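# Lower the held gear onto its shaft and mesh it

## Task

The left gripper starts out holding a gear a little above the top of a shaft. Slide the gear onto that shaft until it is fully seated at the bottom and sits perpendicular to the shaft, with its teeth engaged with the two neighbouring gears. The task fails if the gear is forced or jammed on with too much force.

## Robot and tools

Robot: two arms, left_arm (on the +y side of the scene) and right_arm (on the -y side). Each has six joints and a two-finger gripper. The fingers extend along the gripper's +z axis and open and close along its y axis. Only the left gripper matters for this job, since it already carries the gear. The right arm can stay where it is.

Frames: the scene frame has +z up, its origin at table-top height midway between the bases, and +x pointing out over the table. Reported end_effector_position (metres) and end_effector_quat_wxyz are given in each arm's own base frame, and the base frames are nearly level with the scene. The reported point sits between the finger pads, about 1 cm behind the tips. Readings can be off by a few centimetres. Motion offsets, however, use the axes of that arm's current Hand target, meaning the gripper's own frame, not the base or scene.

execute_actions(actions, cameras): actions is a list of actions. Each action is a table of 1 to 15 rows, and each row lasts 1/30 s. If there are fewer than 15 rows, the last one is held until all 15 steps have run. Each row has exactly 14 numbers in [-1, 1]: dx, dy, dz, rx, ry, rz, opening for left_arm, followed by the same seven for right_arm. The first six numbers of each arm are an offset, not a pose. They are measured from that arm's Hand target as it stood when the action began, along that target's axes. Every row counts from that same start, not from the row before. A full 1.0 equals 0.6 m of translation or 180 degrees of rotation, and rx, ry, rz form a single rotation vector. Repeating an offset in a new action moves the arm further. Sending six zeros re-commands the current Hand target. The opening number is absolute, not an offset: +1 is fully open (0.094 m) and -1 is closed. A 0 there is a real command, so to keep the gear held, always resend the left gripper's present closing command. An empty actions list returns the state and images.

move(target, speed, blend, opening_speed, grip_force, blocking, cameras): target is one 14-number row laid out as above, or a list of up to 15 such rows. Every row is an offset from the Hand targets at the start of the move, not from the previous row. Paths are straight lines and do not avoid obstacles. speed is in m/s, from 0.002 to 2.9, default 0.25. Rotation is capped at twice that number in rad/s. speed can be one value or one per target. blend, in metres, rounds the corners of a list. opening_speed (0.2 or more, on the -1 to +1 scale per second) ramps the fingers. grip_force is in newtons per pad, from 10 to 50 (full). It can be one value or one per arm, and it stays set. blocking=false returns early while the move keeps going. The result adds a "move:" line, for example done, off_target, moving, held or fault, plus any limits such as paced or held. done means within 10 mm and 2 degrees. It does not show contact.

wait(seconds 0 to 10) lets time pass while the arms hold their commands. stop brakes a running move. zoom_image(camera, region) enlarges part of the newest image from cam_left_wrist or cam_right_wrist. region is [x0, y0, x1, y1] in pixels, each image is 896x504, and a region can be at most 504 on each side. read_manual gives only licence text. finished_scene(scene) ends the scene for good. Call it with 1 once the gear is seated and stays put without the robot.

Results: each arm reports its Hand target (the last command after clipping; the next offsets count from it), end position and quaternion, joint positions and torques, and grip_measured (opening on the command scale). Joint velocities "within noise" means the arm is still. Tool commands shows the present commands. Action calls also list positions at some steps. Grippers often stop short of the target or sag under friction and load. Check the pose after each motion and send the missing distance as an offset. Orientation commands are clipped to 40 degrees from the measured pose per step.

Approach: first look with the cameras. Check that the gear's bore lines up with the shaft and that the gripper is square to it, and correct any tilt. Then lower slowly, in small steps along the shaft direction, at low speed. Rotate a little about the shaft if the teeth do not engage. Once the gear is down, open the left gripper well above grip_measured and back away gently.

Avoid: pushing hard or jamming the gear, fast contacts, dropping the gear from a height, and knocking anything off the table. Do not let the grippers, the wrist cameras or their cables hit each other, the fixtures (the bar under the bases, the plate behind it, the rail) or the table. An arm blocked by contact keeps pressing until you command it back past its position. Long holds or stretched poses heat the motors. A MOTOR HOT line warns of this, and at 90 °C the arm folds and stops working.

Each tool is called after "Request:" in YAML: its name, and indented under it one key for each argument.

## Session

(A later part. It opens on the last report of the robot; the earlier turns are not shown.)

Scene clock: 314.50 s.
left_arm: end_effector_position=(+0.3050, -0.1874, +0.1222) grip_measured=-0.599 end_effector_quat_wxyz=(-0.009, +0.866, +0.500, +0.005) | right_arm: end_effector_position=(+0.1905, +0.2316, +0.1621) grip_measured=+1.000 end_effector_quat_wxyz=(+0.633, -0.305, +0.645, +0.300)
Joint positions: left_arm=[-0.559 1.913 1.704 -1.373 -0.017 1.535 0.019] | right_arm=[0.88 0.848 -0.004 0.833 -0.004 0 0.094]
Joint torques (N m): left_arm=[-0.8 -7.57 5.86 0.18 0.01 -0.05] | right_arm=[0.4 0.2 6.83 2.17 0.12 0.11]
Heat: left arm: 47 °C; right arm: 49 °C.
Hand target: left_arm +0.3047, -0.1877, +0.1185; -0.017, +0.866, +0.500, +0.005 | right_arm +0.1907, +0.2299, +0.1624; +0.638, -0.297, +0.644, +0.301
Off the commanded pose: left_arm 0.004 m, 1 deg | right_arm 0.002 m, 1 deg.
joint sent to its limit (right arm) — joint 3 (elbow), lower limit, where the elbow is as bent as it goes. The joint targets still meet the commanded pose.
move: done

Request:
move:
  target: [-0.005,0.0025,0.003,0,0,0,-1,0,0,0,0,0,0,1]
  speed: 0.03
  cameras: ["all"]

Request:
zoom_image:
  camera: "cam_right_wrist"
  region: [340, 220, 440, 340]

Request:
zoom_image:
  camera: "cam_left_wrist"
  region: [370, 210, 530, 350]

Scene clock: 320.60 s.
left_arm: end_effector_position=(+0.3046, -0.1894, +0.1199) grip_measured=-0.599 end_effector_quat_wxyz=(-0.011, +0.866, +0.500, +0.004) | right_arm: end_effector_position=(+0.1905, +0.2316, +0.1621) grip_measured=+1.000 end_effector_quat_wxyz=(+0.633, -0.305, +0.645, +0.300)
Joint positions: left_arm=[-0.565 1.92 1.704 -1.371 -0.017 1.53 0.019] | right_arm=[0.88 0.848 -0.004 0.833 -0.004 0 0.094]
Joint torques (N m): left_arm=[-1.1 -7.66 6.01 0.2 0 -0.05] | right_arm=[0.4 0.2 6.83 2.18 0.12 0.11]
Heat: left arm: 45 °C; right arm: 50 °C.
Hand target: left_arm +0.3045, -0.1909, +0.1166; -0.017, +0.866, +0.500, +0.005 | right_arm +0.1907, +0.2299, +0.1624; +0.638, -0.297, +0.644, +0.301
Off the commanded pose: left_arm 0.004 m, 1 deg | right_arm 0.002 m, 1 deg.
joint sent to its limit (right arm) — joint 3 (elbow), lower limit, where the elbow is as bent as it goes. The joint targets still meet the commanded pose.
move: done
camera_calibration:
cam_left_wrist: T_world_to_cam=[[-0.875436, 0.483326, 0.00276765, 0.358536], [0.435838, 0.786921, 0.436808, 0.00227235], [0.208943, 0.383603, -0.899551, 0.211959], [0, 0, 0, 1]] pos_world=[0.268598, -0.256386, 0.188683]
cam_right_wrist: T_world_to_cam=[[0.768745, -0.639382, 0.014854, -0.00131925], [-0.272026, -0.347907, -0.897197, 0.314582], [0.57882, 0.685676, -0.44138, -0.108113], [0, 0, 0, 1]] pos_world=[0.149167, 0.182732, 0.234542]

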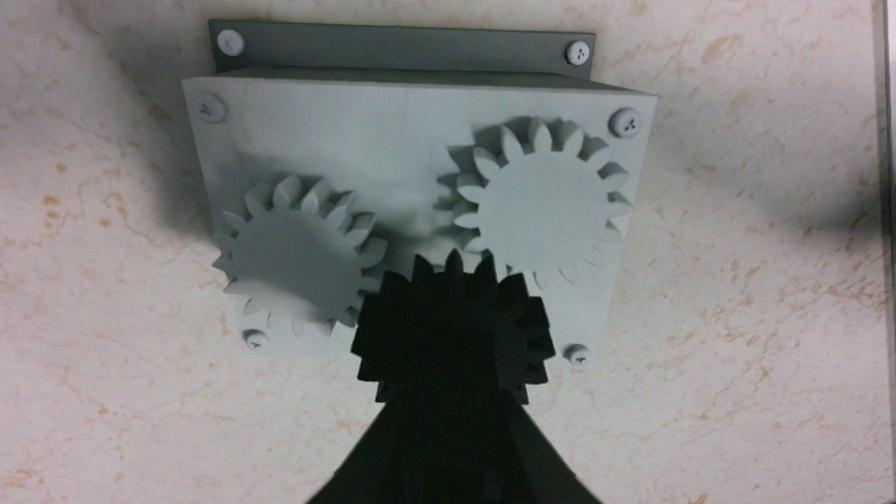

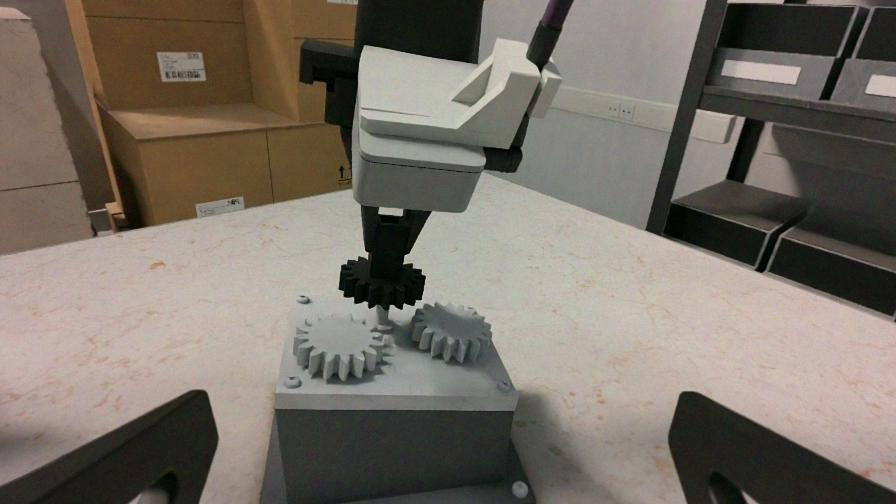

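Scaled by 4.200 from the camera's 896x504 image, which has a finer 1280x720 frame.

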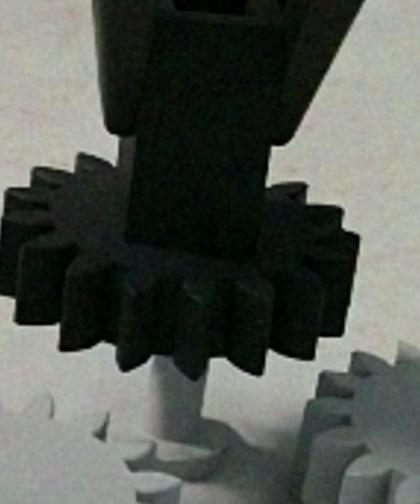

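Scaled by 3.150 from the camera's 896x504 image, which has a finer 1280x720 frame.

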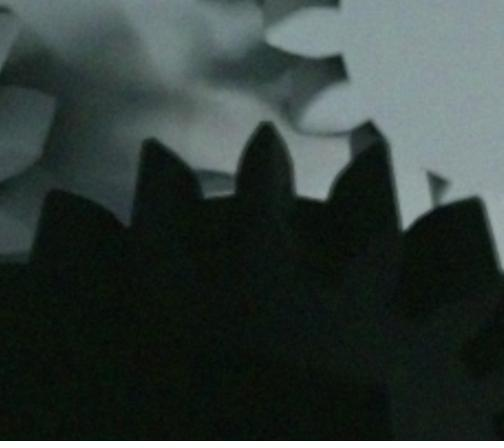

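Request:
move:
  target: [0,0.0007,0.01,0,0,0,-1,0,0,0,0,0,0,1]
  speed: 0.02

Scene clock: 333.10 s.
left_arm: end_effector_position=(+0.3077, -0.1914, +0.1181) grip_measured=-0.599 end_effector_quat_wxyz=(-0.004, +0.866, +0.500, +0.007) | right_arm: end_effector_position=(+0.1905, +0.2316, +0.1621) grip_measured=+1.000 end_effector_quat_wxyz=(+0.633, -0.305, +0.645, +0.300)
Joint positions: left_arm=[-0.565 1.92 1.698 -1.349 -0.017 1.53 0.019] | right_arm=[0.88 0.848 -0.004 0.833 -0.004 0 0.094]
Joint torques (N m): left_arm=[-1.07 -7.73 4.7 0.24 0 -0.08] | right_arm=[0.4 0.2 6.83 2.18 0.12 0.11]
Heat: left arm: 42 °C; right arm: 50 °C.
Hand target: left_arm +0.3048, -0.1909, +0.1106; -0.017, +0.866, +0.500, +0.005 | right_arm +0.1907, +0.2299, +0.1624; +0.638, -0.297, +0.644, +0.301
Off the commanded pose: left_arm 0.008 m, 2 deg | right_arm 0.002 m, 1 deg.
joint sent to its limit (right arm) — joint 3 (elbow), lower limit, where the elbow is as bent as it goes. The joint targets still meet the commanded pose.
move: done

Request:
move:
  target: [-0.001,-0.006,0,0.004,0,0,-1,0,0,0,0,0,0,1]
  speed: 0.03

Scene clock: 341.10 s.
left_arm: end_effector_position=(+0.3079, -0.1915, +0.1181) grip_measured=-0.599 end_effector_quat_wxyz=(-0.004, +0.866, +0.500, +0.008) | right_arm: end_effector_position=(+0.1905, +0.2316, +0.1621) grip_measured=+1.000 end_effector_quat_wxyz=(+0.633, -0.305, +0.645, +0.300)
Joint positions: left_arm=[-0.565 1.92 1.698 -1.348 -0.017 1.529 0.019] | right_arm=[0.88 0.848 -0.004 0.833 -0.004 0 0.094]
Joint torques (N m): left_arm=[-1.2 -7.82 4.51 0.11 0.01 -0.11] | right_arm=[0.42 0.2 6.83 2.18 0.12 0.11]
Heat: left arm: 41 °C; right arm: 50 °C.
Hand target: left_arm +0.3014, -0.1897, +0.1107; -0.023, +0.866, +0.500, +0.001 | right_arm +0.1907, +0.2299, +0.1624; +0.638, -0.297, +0.644, +0.301
Off the commanded pose: left_arm 0.010 m, 2 deg | right_arm 0.002 m, 1 deg.
joint sent to its limit (right arm) — joint 3 (elbow), lower limit, where the elbow is as bent as it goes. The joint targets still meet the commanded pose.
move: done

Request:
move:
  target: [0,-0.004,0,0.006,0,0,-1,0,0,0,0,0,0,1]
  speed: 0.03

Scene clock: 343.77 s.
left_arm: end_effector_position=(+0.3054, -0.1899, +0.1153) grip_measured=-0.599 end_effector_quat_wxyz=(-0.013, +0.866, +0.501, +0.003) | right_arm: end_effector_position=(+0.1905, +0.2316, +0.1621) grip_measured=+1.000 end_effector_quat_wxyz=(+0.633, -0.305, +0.645, +0.300)
Joint positions: left_arm=[-0.565 1.928 1.698 -1.36 -0.017 1.528 0.019] | right_arm=[0.88 0.848 -0.004 0.833 -0.004 0 0.094]
Joint torques (N m): left_arm=[-1.16 -7.79 5.56 -0.03 0.01 -0.09] | right_arm=[0.4 0.2 6.83 2.18 0.12 0.11]
Heat: left arm: 41 °C; right arm: 50 °C.
Hand target: left_arm +0.2993, -0.1885, +0.1108; -0.031, +0.866, +0.500, -0.003 | right_arm +0.1907, +0.2299, +0.1624; +0.638, -0.297, +0.644, +0.301
Off the commanded pose: left_arm 0.008 m, 2 deg | right_arm 0.002 m, 1 deg.
joint sent to its limit (right arm) — joint 3 (elbow), lower limit, where the elbow is as bent as it goes. The joint targets still meet the commanded pose.
move: done

Request:
execute_actions:
  actions: []

Request:
zoom_image:
  camera: "cam_right_wrist"
  region: [330, 220, 450, 340]

Request:
zoom_image:
  camera: "cam_left_wrist"
  region: [370, 210, 530, 350]

Scene clock: 346.83 s.
left_arm: end_effector_position=(+0.3053, -0.1898, +0.1153) grip_measured=-0.599 end_effector_quat_wxyz=(-0.013, +0.866, +0.501, +0.003) | right_arm: end_effector_position=(+0.1905, +0.2316, +0.1621) grip_measured=+1.000 end_effector_quat_wxyz=(+0.633, -0.305, +0.645, +0.300)
Joint positions: left_arm=[-0.565 1.928 1.698 -1.361 -0.017 1.528 0.019] | right_arm=[0.88 0.848 -0.004 0.833 -0.004 0 0.094]
Joint velocities: within noise
Joint torques (N m): left_arm=[-1.18 -7.79 5.53 -0.03 0.01 -0.1] | right_arm=[0.42 0.2 6.82 2.18 0.12 0.11]
Heat: left arm: 41 °C; right arm: 50 °C.
Hand target: left_arm +0.2993, -0.1885, +0.1108; -0.031, +0.866, +0.500, -0.003 | right_arm +0.1907, +0.2299, +0.1624; +0.638, -0.297, +0.644, +0.301
Tool commands: left_gripper/opening=-1.0 right_gripper/opening=+1.0
Off the commanded pose: left_arm 0.008 m, 2 deg | right_arm 0.002 m, 1 deg.
camera_calibration:
cam_left_wrist: T_world_to_cam=[[-0.876527, 0.481286, 0.00808057, 0.35868], [0.435968, 0.786654, 0.437158, 0.00418763], [0.204041, 0.386703, -0.899348, 0.20994], [0, 0, 0, 1]] pos_world=[0.269731, -0.257106, 0.18408]
cam_right_wrist: T_world_to_cam=[[0.768745, -0.639382, 0.014854, -0.00131925], [-0.272026, -0.347907, -0.897197, 0.314582], [0.57882, 0.685676, -0.44138, -0.108113], [0, 0, 0, 1]] pos_world=[0.149167, 0.182732, 0.234542]

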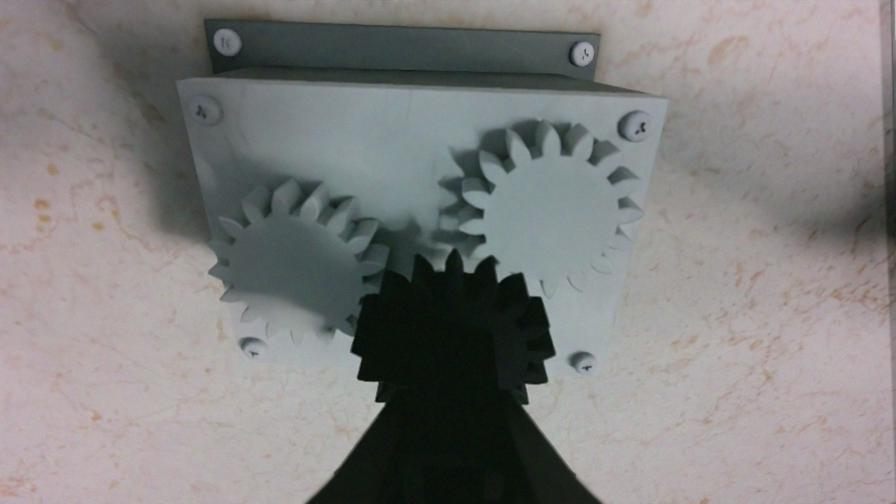

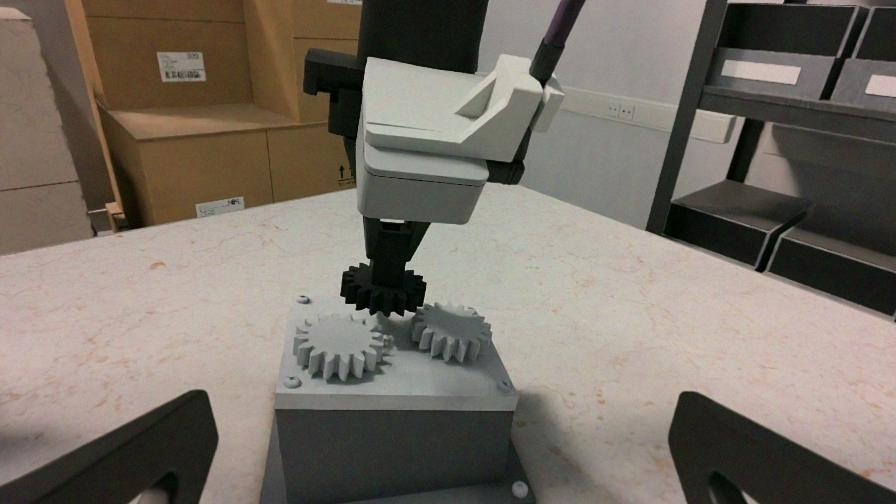

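Scaled by 4.200 from the camera's 896x504 image, which has a finer 1280x720 frame.

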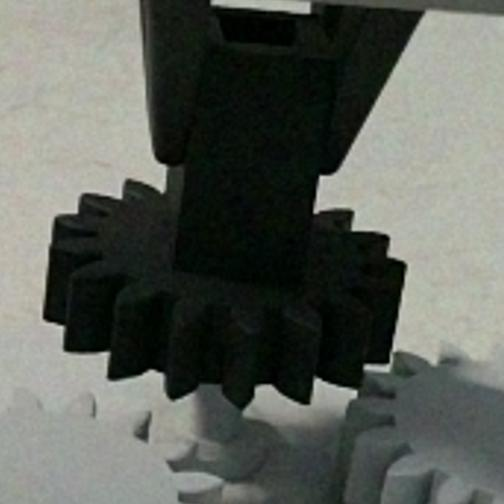

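Scaled by 3.150 from the camera's 896x504 image, which has a finer 1280x720 frame.

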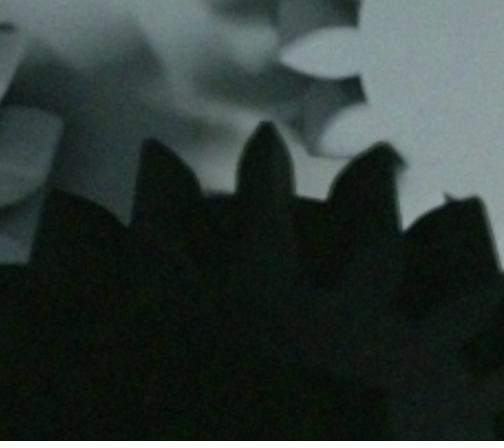

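Request:
zoom_image:
  camera: "cam_left_wrist"
  region: [330, 160, 650, 400]

Request:
zoom_image:
  camera: "cam_right_wrist"
  region: [280, 260, 500, 390]

Scaled by 1.575 from the camera's 896x504 image, which has a finer 1280x720 frame.

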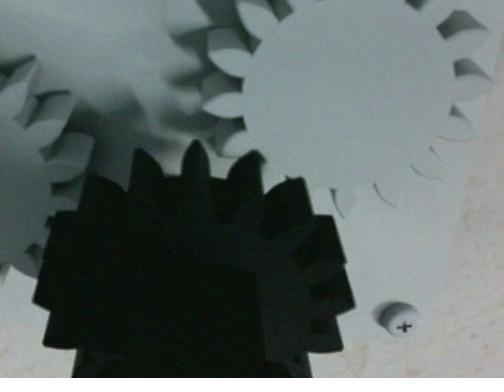

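Scaled by 2.291 from the camera's 896x504 image, which has a finer 1280x720 frame.

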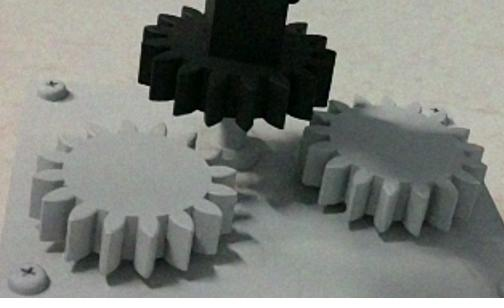

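Request:
move:
  target: [0,0,0.008,0,0,0,-1,0,0,0,0,0,0,1]
  speed: 0.02

Scene clock: 358.07 s.
left_arm: end_effector_position=(+0.3043, -0.1892, +0.1138) grip_measured=-0.599 end_effector_quat_wxyz=(-0.015, +0.866, +0.501, +0.002) | right_arm: end_effector_position=(+0.1905, +0.2316, +0.1621) grip_measured=+1.000 end_effector_quat_wxyz=(+0.633, -0.305, +0.645, +0.300)
Joint positions: left_arm=[-0.565 1.928 1.691 -1.36 -0.017 1.528 0.019] | right_arm=[0.88 0.848 -0.004 0.833 -0.004 0 0.094]
Joint torques (N m): left_arm=[-1.16 -7.86 4.31 0.15 0.01 -0.06] | right_arm=[0.4 0.2 6.83 2.18 0.12 0.11]
Heat: left arm: 41 °C; right arm: 50 °C.
Hand target: left_arm +0.2991, -0.1883, +0.1060; -0.031, +0.866, +0.500, -0.003 | right_arm +0.1907, +0.2299, +0.1624; +0.638, -0.297, +0.644, +0.301
Off the commanded pose: left_arm 0.009 m, 2 deg | right_arm 0.002 m, 1 deg.
joint sent to its limit (right arm) — joint 3 (elbow), lower limit, where the elbow is as bent as it goes. The joint targets still meet the commanded pose.
move: done

Request:
move:
  target: [0,0.008,0.003,-0.004,0,0,-1,0,0,0,0,0,0,1]
  speed: 0.02

Scene clock: 363.13 s.
left_arm: end_effector_position=(+0.3045, -0.1893, +0.1138) grip_measured=-0.599 end_effector_quat_wxyz=(-0.015, +0.866, +0.501, +0.002) | right_arm: end_effector_position=(+0.1905, +0.2316, +0.1621) grip_measured=+1.000 end_effector_quat_wxyz=(+0.633, -0.305, +0.645, +0.300)
Joint positions: left_arm=[-0.565 1.928 1.691 -1.358 -0.017 1.528 0.019] | right_arm=[0.88 0.848 -0.004 0.833 -0.004 0 0.094]
Joint torques (N m): left_arm=[-1.18 -7.27 4.37 0.3 0 -0.09] | right_arm=[0.4 0.2 6.83 2.18 0.12 0.11]
Heat: left arm: 41 °C; right arm: 51 °C.
Hand target: left_arm +0.3033, -0.1906, +0.1039; -0.025, +0.866, +0.500, +0.000 | right_arm +0.1907, +0.2299, +0.1624; +0.638, -0.297, +0.644, +0.301
Off the commanded pose: left_arm 0.010 m, 1 deg | right_arm 0.002 m, 1 deg.
joint sent to its limit (right arm) — joint 3 (elbow), lower limit, where the elbow is as bent as it goes. The joint targets still meet the commanded pose.
move: done

Continue down.

Request:
move:
  target: [0,0.003,0.006,-0.002,0,0,-1,0,0,0,0,0,0,1]
  speed: 0.02

Scene clock: 365.40 s.
left_arm: end_effector_position=(+0.3045, -0.1893, +0.1132) grip_measured=-0.599 end_effector_quat_wxyz=(-0.015, +0.866, +0.501, +0.002) | right_arm: end_effector_position=(+0.1905, +0.2316, +0.1621) grip_measured=+1.000 end_effector_quat_wxyz=(+0.633, -0.305, +0.645, +0.300)
Joint positions: left_arm=[-0.565 1.928 1.689 -1.356 -0.017 1.528 0.019] | right_arm=[0.88 0.848 -0.004 0.833 -0.004 0 0.094]
Joint torques (N m): left_arm=[-1.05 -7.2 3.44 0.46 0.02 -0.08] | right_arm=[0.4 0.2 6.83 2.18 0.12 0.11]
Heat: left arm: 41 °C; right arm: 51 °C.
Hand target: left_arm +0.3047, -0.1913, +0.1002; -0.023, +0.866, +0.500, +0.001 | right_arm +0.1907, +0.2299, +0.1624; +0.638, -0.297, +0.644, +0.301
Off the commanded pose: left_arm 0.013 m, 1 deg | right_arm 0.002 m, 1 deg.
joint sent to its limit (right arm) — joint 3 (elbow), lower limit, where the elbow is as bent as it goes. The joint targets still meet the commanded pose.
move: off_target (left_arm)

Request:
execute_actions:
  actions: []
  cameras: ["all"]

Request:
zoom_image:
  camera: "cam_right_wrist"
  region: [330, 220, 450, 340]

Request:
zoom_image:
  camera: "cam_left_wrist"
  region: [370, 210, 530, 350]

Scene clock: 368.40 s.
left_arm: end_effector_position=(+0.3045, -0.1893, +0.1132) grip_measured=-0.599 end_effector_quat_wxyz=(-0.015, +0.866, +0.501, +0.002) | right_arm: end_effector_position=(+0.1905, +0.2316, +0.1621) grip_measured=+1.000 end_effector_quat_wxyz=(+0.633, -0.305, +0.645, +0.300)
Joint positions: left_arm=[-0.565 1.928 1.689 -1.356 -0.017 1.528 0.019] | right_arm=[0.88 0.848 -0.004 0.833 -0.004 0 0.094]
Joint velocities: within noise
Joint torques (N m): left_arm=[-1.06 -7.2 3.4 0.47 0 -0.07] | right_arm=[0.4 0.21 6.83 2.17 0.12 0.11]
Heat: left arm: 41 °C; right arm: 51 °C.
Hand target: left_arm +0.3047, -0.1913, +0.1002; -0.023, +0.866, +0.500, +0.001 | right_arm +0.1907, +0.2299, +0.1624; +0.638, -0.297, +0.644, +0.301
Tool commands: left_gripper/opening=-1.0 right_gripper/opening=+1.0
Off the commanded pose: left_arm 0.013 m, 1 deg | right_arm 0.002 m, 1 deg.
camera_calibration:
cam_left_wrist: T_world_to_cam=[[-0.876502, 0.481251, 0.0118716, 0.357347], [0.437367, 0.785788, 0.437318, 0.00454891], [0.201131, 0.388502, -0.899229, 0.20919], [0, 0, 0, 1]] pos_world=[0.269151, -0.256819, 0.181878]
cam_right_wrist: T_world_to_cam=[[0.768745, -0.639382, 0.014854, -0.00131925], [-0.272026, -0.347907, -0.897197, 0.314582], [0.57882, 0.685676, -0.44138, -0.108113], [0, 0, 0, 1]] pos_world=[0.149167, 0.182732, 0.234542]

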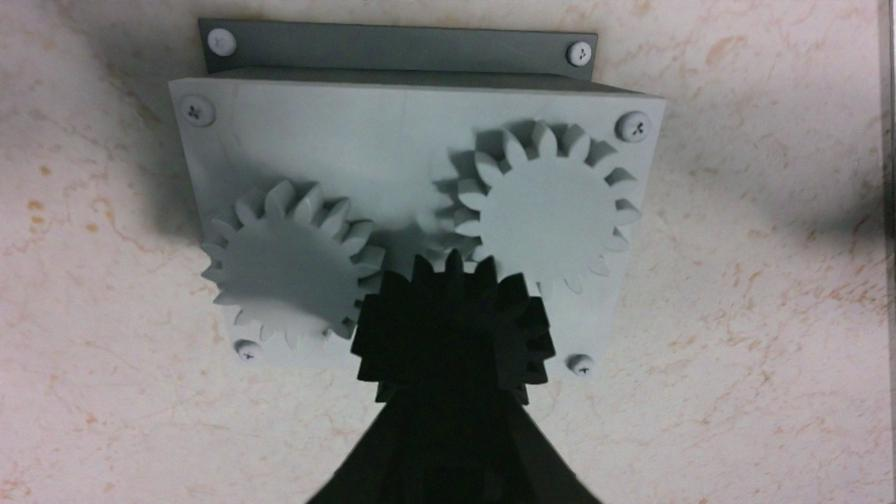

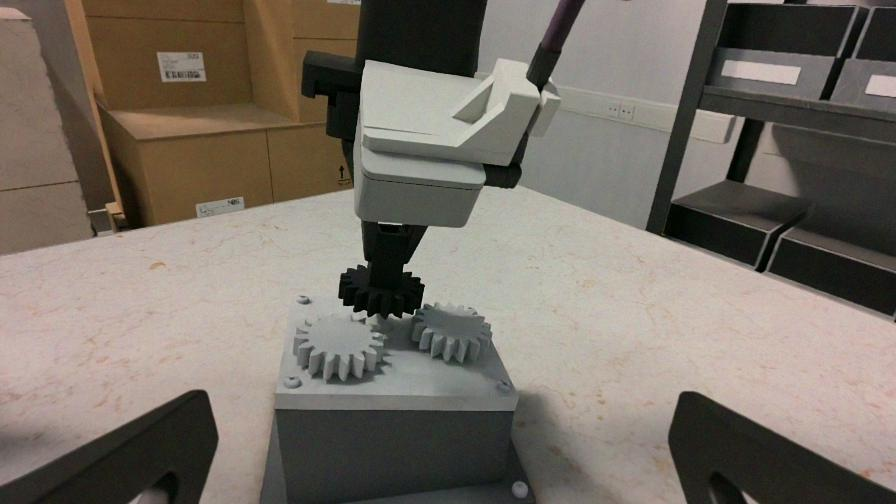

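Scaled by 4.200 from the camera's 896x504 image, which has a finer 1280x720 frame.

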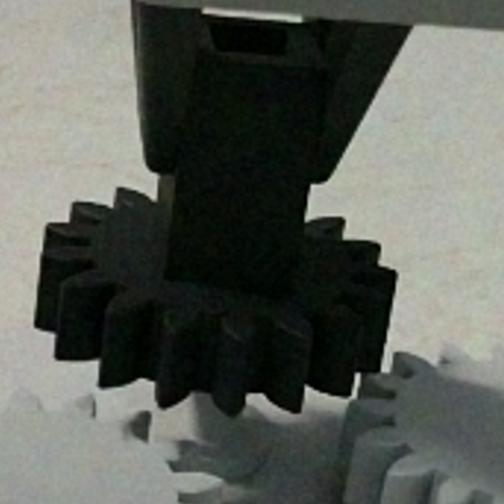

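Scaled by 3.150 from the camera's 896x504 image, which has a finer 1280x720 frame.

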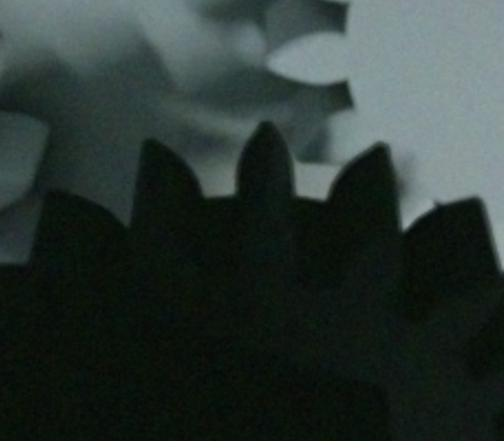

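Request:
move:
  target: [0,0.005,-0.009,0,0,0,-1,0,0,0,0,0,0,1]
  speed: 0.03

Scene clock: 373.43 s.
left_arm: end_effector_position=(+0.3045, -0.1893, +0.1132) grip_measured=-0.599 end_effector_quat_wxyz=(-0.015, +0.866, +0.501, +0.002) | right_arm: end_effector_position=(+0.1905, +0.2316, +0.1621) grip_measured=+1.000 end_effector_quat_wxyz=(+0.633, -0.305, +0.645, +0.300)
Joint positions: left_arm=[-0.565 1.928 1.689 -1.356 -0.017 1.528 0.019] | right_arm=[0.88 0.848 -0.004 0.833 -0.004 0 0.094]
Joint torques (N m): left_arm=[-1.11 -5.96 6.56 0.23 0.02 -0.07] | right_arm=[0.42 0.2 6.84 2.18 0.12 0.11]
Heat: left arm: 41 °C; right arm: 51 °C.
Hand target: left_arm +0.3074, -0.1930, +0.1055; -0.023, +0.866, +0.500, +0.001 | right_arm +0.1907, +0.2299, +0.1624; +0.638, -0.297, +0.644, +0.301
Off the commanded pose: left_arm 0.009 m, 1 deg | right_arm 0.002 m, 1 deg.
joint sent to its limit (right arm) — joint 3 (elbow), lower limit, where the elbow is as bent as it goes. The joint targets still meet the commanded pose.
move: done

Request:
move:
  target: [0,0.002,0,-0.005,0,0,-1,0,0,0,0,0,0,1]
  speed: 0.03

Scene clock: 376.13 s.
left_arm: end_effector_position=(+0.3045, -0.1893, +0.1132) grip_measured=-0.599 end_effector_quat_wxyz=(-0.015, +0.866, +0.501, +0.002) | right_arm: end_effector_position=(+0.1905, +0.2316, +0.1621) grip_measured=+1.000 end_effector_quat_wxyz=(+0.633, -0.305, +0.645, +0.300)
Joint positions: left_arm=[-0.565 1.928 1.689 -1.356 -0.017 1.528 0.019] | right_arm=[0.88 0.848 -0.004 0.833 -0.004 0 0.094]
Joint torques (N m): left_arm=[-1.05 -7.02 5.38 0.43 0 -0.07] | right_arm=[0.4 0.2 6.83 2.17 0.12 0.11]
Heat: left arm: 41 °C; right arm: 51 °C.
Hand target: left_arm +0.3085, -0.1936, +0.1055; -0.016, +0.866, +0.500, +0.005 | right_arm +0.1907, +0.2299, +0.1624; +0.638, -0.297, +0.644, +0.301
Off the commanded pose: left_arm 0.010 m, 0 deg | right_arm 0.002 m, 1 deg.
joint sent to its limit (right arm) — joint 3 (elbow), lower limit, where the elbow is as bent as it goes. The joint targets still meet the commanded pose.
move: done

Request:
move:
  target: [0,0.005,0,-0.002,0,0,-1,0,0,0,0,0,0,1]
  speed: 0.03

Scene clock: 378.37 s.
left_arm: end_effector_position=(+0.3045, -0.1893, +0.1132) grip_measured=-0.599 end_effector_quat_wxyz=(-0.015, +0.866, +0.501, +0.002) | right_arm: end_effector_position=(+0.1905, +0.2316, +0.1621) grip_measured=+1.000 end_effector_quat_wxyz=(+0.633, -0.305, +0.645, +0.300)
Joint positions: left_arm=[-0.565 1.928 1.689 -1.356 -0.017 1.528 0.019] | right_arm=[0.88 0.848 -0.004 0.833 -0.004 0 0.094]
Joint torques (N m): left_arm=[-1.06 -6.5 6.02 0.47 0 -0.07] | right_arm=[0.42 0.2 6.84 2.18 0.12 0.11]
Heat: left arm: 41 °C; right arm: 51 °C.
Hand target: left_arm +0.3111, -0.1951, +0.1054; -0.013, +0.866, +0.500, +0.007 | right_arm +0.1907, +0.2299, +0.1624; +0.638, -0.297, +0.644, +0.301
Off the commanded pose: left_arm 0.012 m, 1 deg | right_arm 0.002 m, 1 deg.
joint sent to its limit (right arm) — joint 3 (elbow), lower limit, where the elbow is as bent as it goes. The joint targets still meet the commanded pose.
move: off_target (left_arm)

Request:
move:
  target: [0,0,0.006,0,0,0,-1,0,0,0,0,0,0,1]
  speed: 0.03

Scene clock: 381.93 s.
left_arm: end_effector_position=(+0.3047, -0.1894, +0.1132) grip_measured=-0.599 end_effector_quat_wxyz=(-0.014, +0.866, +0.501, +0.002) | right_arm: end_effector_position=(+0.1905, +0.2316, +0.1621) grip_measured=+1.000 end_effector_quat_wxyz=(+0.633, -0.305, +0.645, +0.300)
Joint positions: left_arm=[-0.565 1.928 1.689 -1.355 -0.017 1.528 0.019] | right_arm=[0.88 0.848 -0.004 0.833 -0.004 0 0.094]
Joint torques (N m): left_arm=[-1.06 -6.58 4.83 0.6 0 -0.06] | right_arm=[0.4 0.2 6.83 2.18 0.12 0.11]
Heat: left arm: 41 °C; right arm: 51 °C.
Hand target: left_arm +0.3111, -0.1950, +0.1018; -0.013, +0.866, +0.500, +0.007 | right_arm +0.1907, +0.2299, +0.1624; +0.638, -0.297, +0.644, +0.301
Off the commanded pose: left_arm 0.014 m, 1 deg | right_arm 0.002 m, 1 deg.
joint sent to its limit (right arm) — joint 3 (elbow), lower limit, where the elbow is as bent as it goes. The joint targets still meet the commanded pose.
move: off_target (left_arm)

Request:
move:
  target: [0,0,-0.02,0,0,0,-1,0,0,0,0,0,0,1]
  speed: 0.03

Scene clock: 384.40 s.
left_arm: end_effector_position=(+0.3063, -0.1904, +0.1136) grip_measured=-0.599 end_effector_quat_wxyz=(-0.014, +0.866, +0.501, +0.002) | right_arm: end_effector_position=(+0.1905, +0.2316, +0.1621) grip_measured=+1.000 end_effector_quat_wxyz=(+0.633, -0.305, +0.645, +0.300)
Joint positions: left_arm=[-0.565 1.935 1.7 -1.359 -0.017 1.528 0.019] | right_arm=[0.88 0.848 -0.004 0.833 -0.004 0 0.094]
Joint torques (N m): left_arm=[-1.13 -7.16 7.92 0.2 0.02 -0.08] | right_arm=[0.4 0.2 6.83 2.17 0.12 0.11]
Heat: left arm: 40 °C; right arm: 51 °C.
Hand target: left_arm +0.3111, -0.1954, +0.1139; -0.013, +0.866, +0.500, +0.007 | right_arm +0.1907, +0.2299, +0.1624; +0.638, -0.297, +0.644, +0.301
Off the commanded pose: left_arm 0.007 m, 1 deg | right_arm 0.002 m, 1 deg.
joint sent to its limit (right arm) — joint 3 (elbow), lower limit, where the elbow is as bent as it goes. The joint targets still meet the commanded pose.
move: done

Request:
wait:
  seconds: 0.2
  cameras: ["all"]

Request:
zoom_image:
  camera: "cam_right_wrist"
  region: [330, 240, 450, 340]

Request:
zoom_image:
  camera: "cam_left_wrist"
  region: [370, 210, 530, 350]

Scene clock: 387.83 s.
left_arm: end_effector_position=(+0.3063, -0.1904, +0.1136) grip_measured=-0.599 end_effector_quat_wxyz=(-0.014, +0.866, +0.501, +0.002) | right_arm: end_effector_position=(+0.1905, +0.2316, +0.1621) grip_measured=+1.000 end_effector_quat_wxyz=(+0.633, -0.305, +0.645, +0.300)
Joint positions: left_arm=[-0.565 1.935 1.7 -1.359 -0.017 1.528 0.019] | right_arm=[0.88 0.848 -0.004 0.833 -0.004 0 0.094]
Joint torques (N m): left_arm=[-1.21 -7.2 7.94 0.17 0 -0.06] | right_arm=[0.42 0.2 6.84 2.17 0.12 0.11]
Heat: left arm: 40 °C; right arm: 51 °C.
Hand target: left_arm +0.3111, -0.1954, +0.1139; -0.013, +0.866, +0.500, +0.007 | right_arm +0.1907, +0.2299, +0.1624; +0.638, -0.297, +0.644, +0.301
Tool commands: left_gripper/opening=-1.0 right_gripper/opening=+1.0
Off the commanded pose: left_arm 0.007 m, 1 deg | right_arm 0.002 m, 1 deg.
wait: 0.20 s; at rest from the start
camera_calibration:
cam_left_wrist: T_world_to_cam=[[-0.87651, 0.481272, 0.0103297, 0.359591], [0.436802, 0.786134, 0.437261, 0.00462447], [0.202321, 0.387776, -0.899275, 0.209186], [0, 0, 0, 1]] pos_world=[0.270843, -0.257814, 0.182379]
cam_right_wrist: T_world_to_cam=[[0.768745, -0.639382, 0.014854, -0.00131925], [-0.272026, -0.347907, -0.897197, 0.314582], [0.57882, 0.685676, -0.44138, -0.108113], [0, 0, 0, 1]] pos_world=[0.149167, 0.182732, 0.234542]

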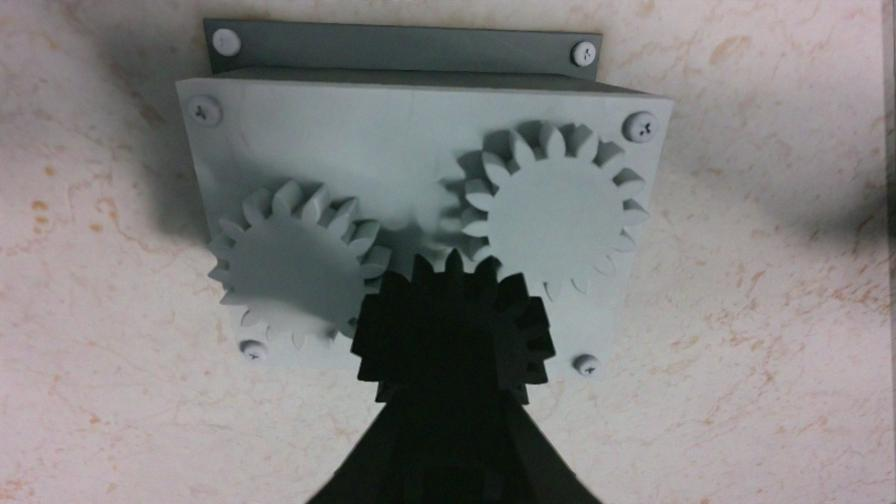

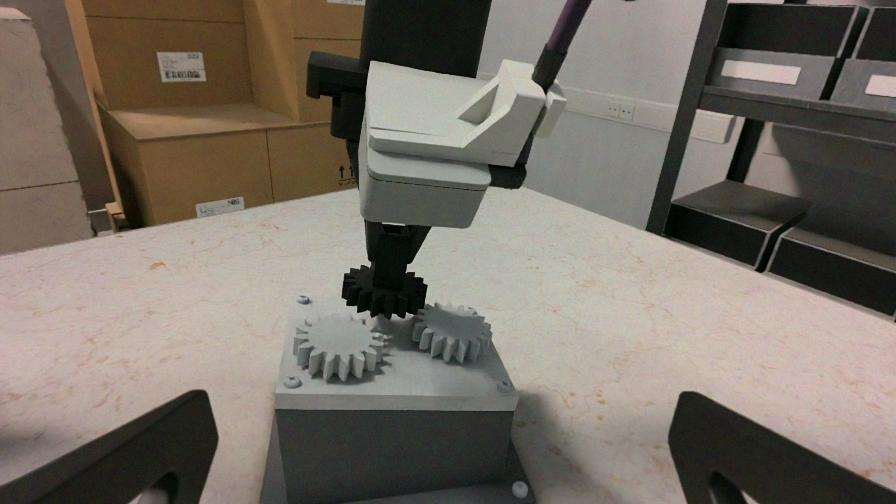

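Scaled by 4.200 from the camera's 896x504 image, which has a finer 1280x720 frame.

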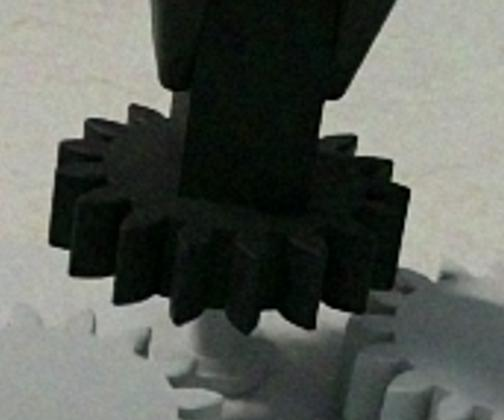

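Scaled by 3.150 from the camera's 896x504 image, which has a finer 1280x720 frame.

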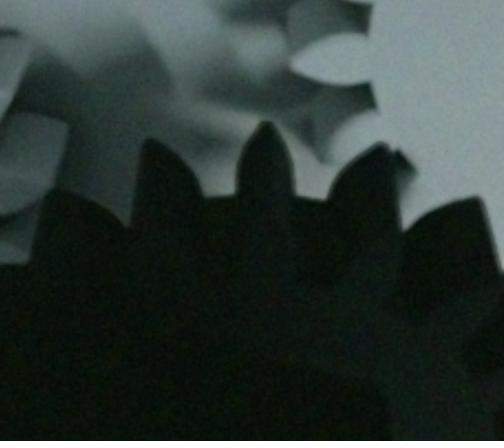

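Request:
move:
  target: [0,0,0,0,0,0,-1,0.118,0,0.112,0,-0.072,0,1]
  speed: 0.1
  cameras: ["cam_right_wrist"]

Request:
zoom_image:
  camera: "cam_right_wrist"
  region: [240, 150, 600, 400]

Scene clock: 434.83 s.
left_arm: end_effector_position=(+0.3063, -0.1904, +0.1136) grip_measured=-0.599 end_effector_quat_wxyz=(-0.014, +0.866, +0.501, +0.002) | right_arm: end_effector_position=(+0.2262, +0.2748, +0.0633) grip_measured=+1.000 end_effector_quat_wxyz=(+0.562, -0.335, +0.708, +0.267)
Joint positions: left_arm=[-0.565 1.935 1.7 -1.359 -0.017 1.528 0.019] | right_arm=[0.88 1.816 0.125 1.464 -0.004 0 0.094]
Joint torques (N m): left_arm=[-1.09 -7.12 7.94 0.17 -0.01 -0.08] | right_arm=[0.09 -4.4 4.56 2.99 0.07 0.09]
Heat: left arm: 39 °C; right arm: 52 °C.
Hand target: left_arm +0.3111, -0.1954, +0.1139; -0.013, +0.866, +0.500, +0.007 | right_arm +0.2332, +0.2814, +0.0911; +0.706, -0.262, +0.568, +0.332
Off the commanded pose: left_arm 0.007 m, 1 deg | right_arm 0.029 m, 26 deg.
joint sent to its limit (right arm) — joint 4 (wrist pitch), upper limit. The joint targets are off in orientation, not in position.
move: off_target (right_arm)
camera_calibration:
cam_right_wrist: T_world_to_cam=[[0.770712, -0.637003, 0.0151588, -0.000797014], [-0.3844, -0.483797, -0.786243, 0.306478], [0.508173, 0.60014, -0.617732, -0.151421], [0, 0, 0, 1]] pos_world=[0.195372, 0.238639, 0.147441]
Images, in order (width x height): cam_right_wrist 896x504.

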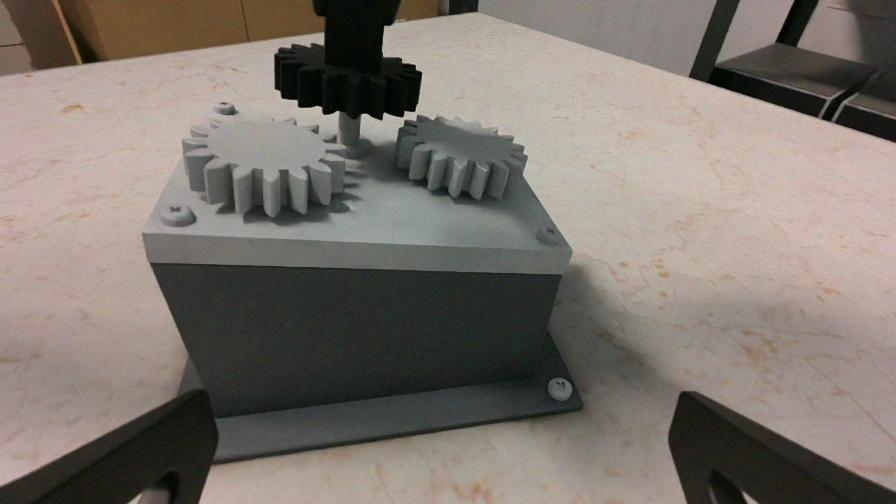

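Scaled by 1.400 from the camera's 896x504 image, which has a finer 1280x720 frame.

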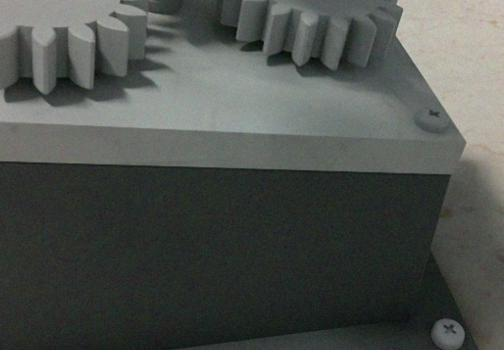

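Request:
zoom_image:
  camera: "cam_right_wrist"
  region: [170, 0, 530, 220]

Request:
zoom_image:
  camera: "cam_right_wrist"
  region: [260, 0, 440, 170]

Scaled by 1.400 from the camera's 896x504 image, which has a finer 1280x720 frame.

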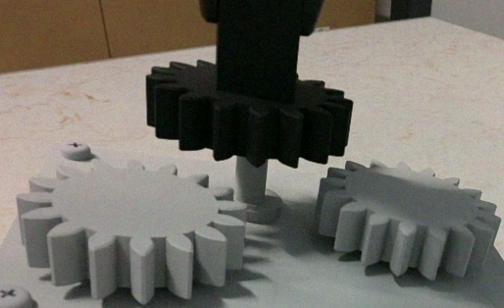

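Scaled by 2.800 from the camera's 896x504 image, which has a finer 1280x720 frame.

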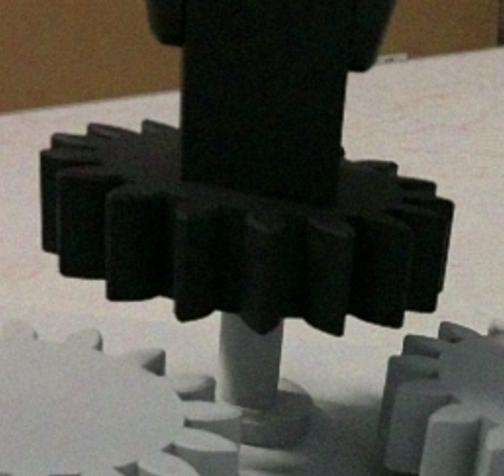

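Request:
move:
  target: [0,-0.003,0.012,0,0,0,-1,0,0,0,0,0,0,1]
  speed: 0.03
  cameras: ["cam_right_wrist"]

Request:
zoom_image:
  camera: "cam_right_wrist"
  region: [260, 0, 440, 170]

Scene clock: 448.23 s.
left_arm: end_effector_position=(+0.3063, -0.1904, +0.1136) grip_measured=-0.599 end_effector_quat_wxyz=(-0.014, +0.866, +0.501, +0.002) | right_arm: end_effector_position=(+0.2262, +0.2748, +0.0633) grip_measured=+1.000 end_effector_quat_wxyz=(+0.562, -0.335, +0.708, +0.267)
Joint positions: left_arm=[-0.565 1.935 1.7 -1.359 -0.017 1.528 0.019] | right_arm=[0.88 1.816 0.125 1.464 -0.004 0 0.094]
Joint torques (N m): left_arm=[-1.1 -7.8 4.7 0.45 0.03 -0.08] | right_arm=[0.09 -4.4 4.56 2.99 0.07 0.09]
Heat: left arm: 39 °C; right arm: 57 °C.
Hand target: left_arm +0.3095, -0.1943, +0.1067; -0.013, +0.866, +0.500, +0.007 | right_arm +0.2332, +0.2814, +0.0911; +0.706, -0.262, +0.568, +0.332
Off the commanded pose: left_arm 0.009 m, 1 deg | right_arm 0.029 m, 26 deg.
joint sent to its limit (right arm) — joint 4 (wrist pitch), upper limit. The joint targets are off in orientation, not in position.
move: off_target (right_arm)
camera_calibration:
cam_right_wrist: T_world_to_cam=[[0.770712, -0.637003, 0.0151588, -0.000797014], [-0.3844, -0.483797, -0.786243, 0.306478], [0.508173, 0.60014, -0.617732, -0.151421], [0, 0, 0, 1]] pos_world=[0.195372, 0.238639, 0.147441]
Images, in order (width x height): cam_right_wrist 896x504.

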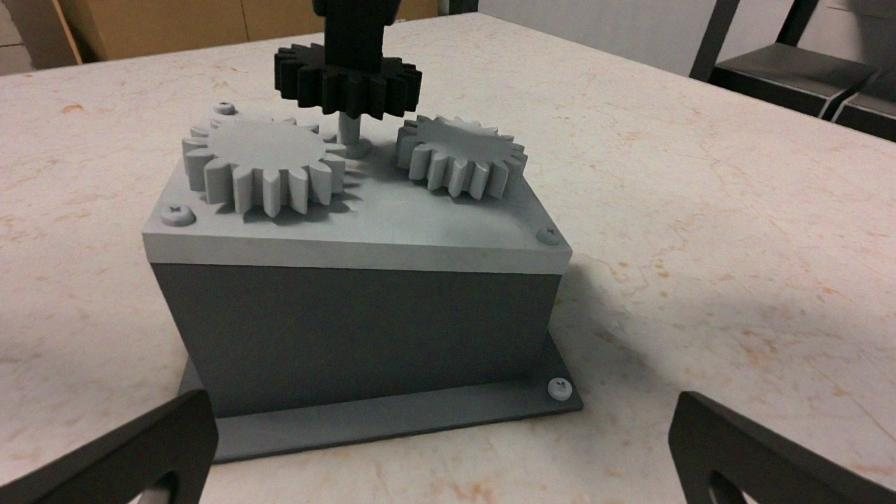

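Scaled by 2.800 from the camera's 896x504 image, which has a finer 1280x720 frame.

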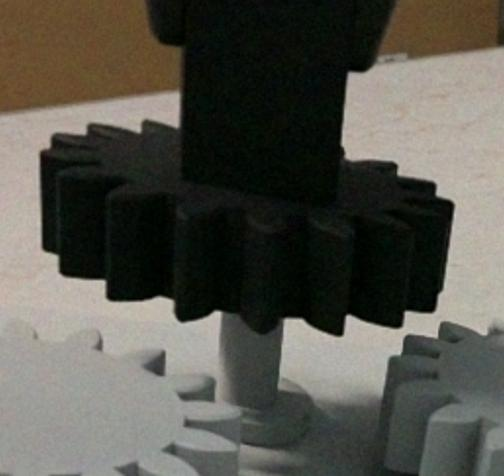

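Request:
move:
  target: [0,-0.003,0.006,0,0,0,-1,0,0,0,0,0,0,1]
  speed: 0.03

Request:
move:
  target: [0,-0.001,0.006,0,0,0,-1,0,0,0,0,0,0,1]
  speed: 0.03

Scene clock: 451.17 s.
left_arm: end_effector_position=(+0.3062, -0.1904, +0.1129) grip_measured=-0.599 end_effector_quat_wxyz=(-0.014, +0.866, +0.501, +0.002) | right_arm: end_effector_position=(+0.2262, +0.2748, +0.0633) grip_measured=+1.000 end_effector_quat_wxyz=(+0.562, -0.335, +0.708, +0.267)
Joint positions: left_arm=[-0.565 1.935 1.697 -1.356 -0.017 1.528 0.019] | right_arm=[0.88 1.816 0.125 1.464 -0.004 0 0.094]
Joint torques (N m): left_arm=[-1.07 -8.64 3.04 0.61 0.01 -0.07] | right_arm=[0.09 -4.41 4.56 2.99 0.07 0.1]
Heat: left arm: 39 °C; right arm: 58 °C.
Hand target: left_arm +0.3080, -0.1933, +0.1032; -0.013, +0.866, +0.500, +0.007 | right_arm +0.2332, +0.2814, +0.0911; +0.706, -0.262, +0.568, +0.332
Off the commanded pose: left_arm 0.010 m, 1 deg | right_arm 0.029 m, 26 deg.
joint sent to its limit (right arm) — joint 4 (wrist pitch), upper limit. The joint targets are off in orientation, not in position.
move: off_target (right_arm)

Scene clock: 451.87 s.
left_arm: end_effector_position=(+0.3060, -0.1901, +0.1127) grip_measured=-0.599 end_effector_quat_wxyz=(-0.012, +0.866, +0.501, +0.004) | right_arm: end_effector_position=(+0.2262, +0.2748, +0.0633) grip_measured=+1.000 end_effector_quat_wxyz=(+0.562, -0.335, +0.708, +0.267)
Joint positions: left_arm=[-0.565 1.928 1.687 -1.347 -0.018 1.528 0.019] | right_arm=[0.88 1.816 0.125 1.464 -0.004 0 0.094]
Joint torques (N m): left_arm=[-1.03 -8.1 2.4 0.64 0.01 -0.07] | right_arm=[0.09 -4.41 4.55 2.99 0.07 0.1]
Heat: left arm: 39 °C; right arm: 58 °C.
Hand target: left_arm +0.3074, -0.1928, +0.0996; -0.013, +0.866, +0.500, +0.007 | right_arm +0.2332, +0.2814, +0.0911; +0.706, -0.262, +0.568, +0.332
Off the commanded pose: left_arm 0.013 m, 0 deg | right_arm 0.029 m, 26 deg.
joint sent to its limit (right arm) — joint 4 (wrist pitch), upper limit. The joint targets are off in orientation, not in position.
move: off_target (left_arm, right_arm)

Request:
move:
  target: [0.007,0.001,-0.022,0,0,0,-1,0,0,0,0,0,0,1]
  speed: 0.03

Scene clock: 465.43 s.
left_arm: end_effector_position=(+0.3060, -0.1901, +0.1134) grip_measured=-0.599 end_effector_quat_wxyz=(-0.012, +0.866, +0.501, +0.004) | right_arm: end_effector_position=(+0.2262, +0.2748, +0.0633) grip_measured=+1.000 end_effector_quat_wxyz=(+0.562, -0.335, +0.708, +0.267)
Joint positions: left_arm=[-0.565 1.928 1.69 -1.35 -0.018 1.528 0.019] | right_arm=[0.88 1.816 0.125 1.464 -0.004 0 0.094]
Joint torques (N m): left_arm=[-0.14 -7.94 6.78 0.21 0.01 0.05] | right_arm=[0.1 -4.4 4.56 2.99 0.07 0.1]
Heat: left arm: 40 °C; right arm: 61 °C.
Hand target: left_arm +0.3101, -0.1899, +0.1128; -0.013, +0.866, +0.500, +0.007 | right_arm +0.2332, +0.2814, +0.0911; +0.706, -0.262, +0.568, +0.332
Off the commanded pose: left_arm 0.004 m, 0 deg | right_arm 0.029 m, 26 deg.
joint sent to its limit (right arm) — joint 4 (wrist pitch), upper limit. The joint targets are off in orientation, not in position.
move: off_target (right_arm)

Request:
move:
  target: [0.005,0,-0.003,0,0,0,-1,0.0415,0,-0.026,0,0.144,0,1]
  speed: 0.03

Scene clock: 472.07 s.
left_arm: end_effector_position=(+0.3069, -0.1886, +0.1136) grip_measured=-0.599 end_effector_quat_wxyz=(-0.012, +0.864, +0.503, +0.004) | right_arm: end_effector_position=(+0.2260, +0.2745, +0.0615) grip_measured=+1.000 end_effector_quat_wxyz=(+0.560, -0.336, +0.710, +0.265)
Joint positions: left_arm=[-0.56 1.928 1.691 -1.351 -0.018 1.528 0.019] | right_arm=[0.88 1.816 0.125 1.456 -0.004 0 0.094]
Joint torques (N m): left_arm=[0.1 -7.98 7.21 0.13 -0.01 0.14] | right_arm=[0.29 -6.68 3.44 1.82 0.1 0.13]
Heat: left arm: 41 °C; right arm: 61 °C.
Hand target: left_arm +0.3115, -0.1874, +0.1147; -0.013, +0.866, +0.500, +0.007 | right_arm +0.2268, +0.2740, +0.0634; +0.561, -0.329, +0.712, +0.265
Off the commanded pose: left_arm 0.005 m, 1 deg | right_arm 0.002 m, 1 deg.
move: done

Request:
move:
  target: [0,-0.006,0.02,0,0,0,-1,0,0,0,0,0,0,1]
  speed: 0.03

Scene clock: 475.20 s.
left_arm: end_effector_position=(+0.3067, -0.1885, +0.1130) grip_measured=-0.599 end_effector_quat_wxyz=(-0.009, +0.864, +0.503, +0.005) | right_arm: end_effector_position=(+0.2260, +0.2745, +0.0615) grip_measured=+1.000 end_effector_quat_wxyz=(+0.560, -0.336, +0.710, +0.265)
Joint positions: left_arm=[-0.56 1.922 1.68 -1.341 -0.018 1.528 0.019] | right_arm=[0.88 1.816 0.125 1.456 -0.004 0 0.094]
Joint torques (N m): left_arm=[0.23 -8.72 2.62 0.54 -0.02 0.11] | right_arm=[0.29 -6.68 3.44 1.82 0.1 0.13]
Heat: left arm: 41 °C; right arm: 59 °C.
Hand target: left_arm +0.3084, -0.1853, +0.1027; -0.013, +0.866, +0.500, +0.007 | right_arm +0.2268, +0.2740, +0.0634; +0.561, -0.329, +0.712, +0.265
Off the commanded pose: left_arm 0.011 m, 1 deg | right_arm 0.002 m, 1 deg.
move: off_target (left_arm)


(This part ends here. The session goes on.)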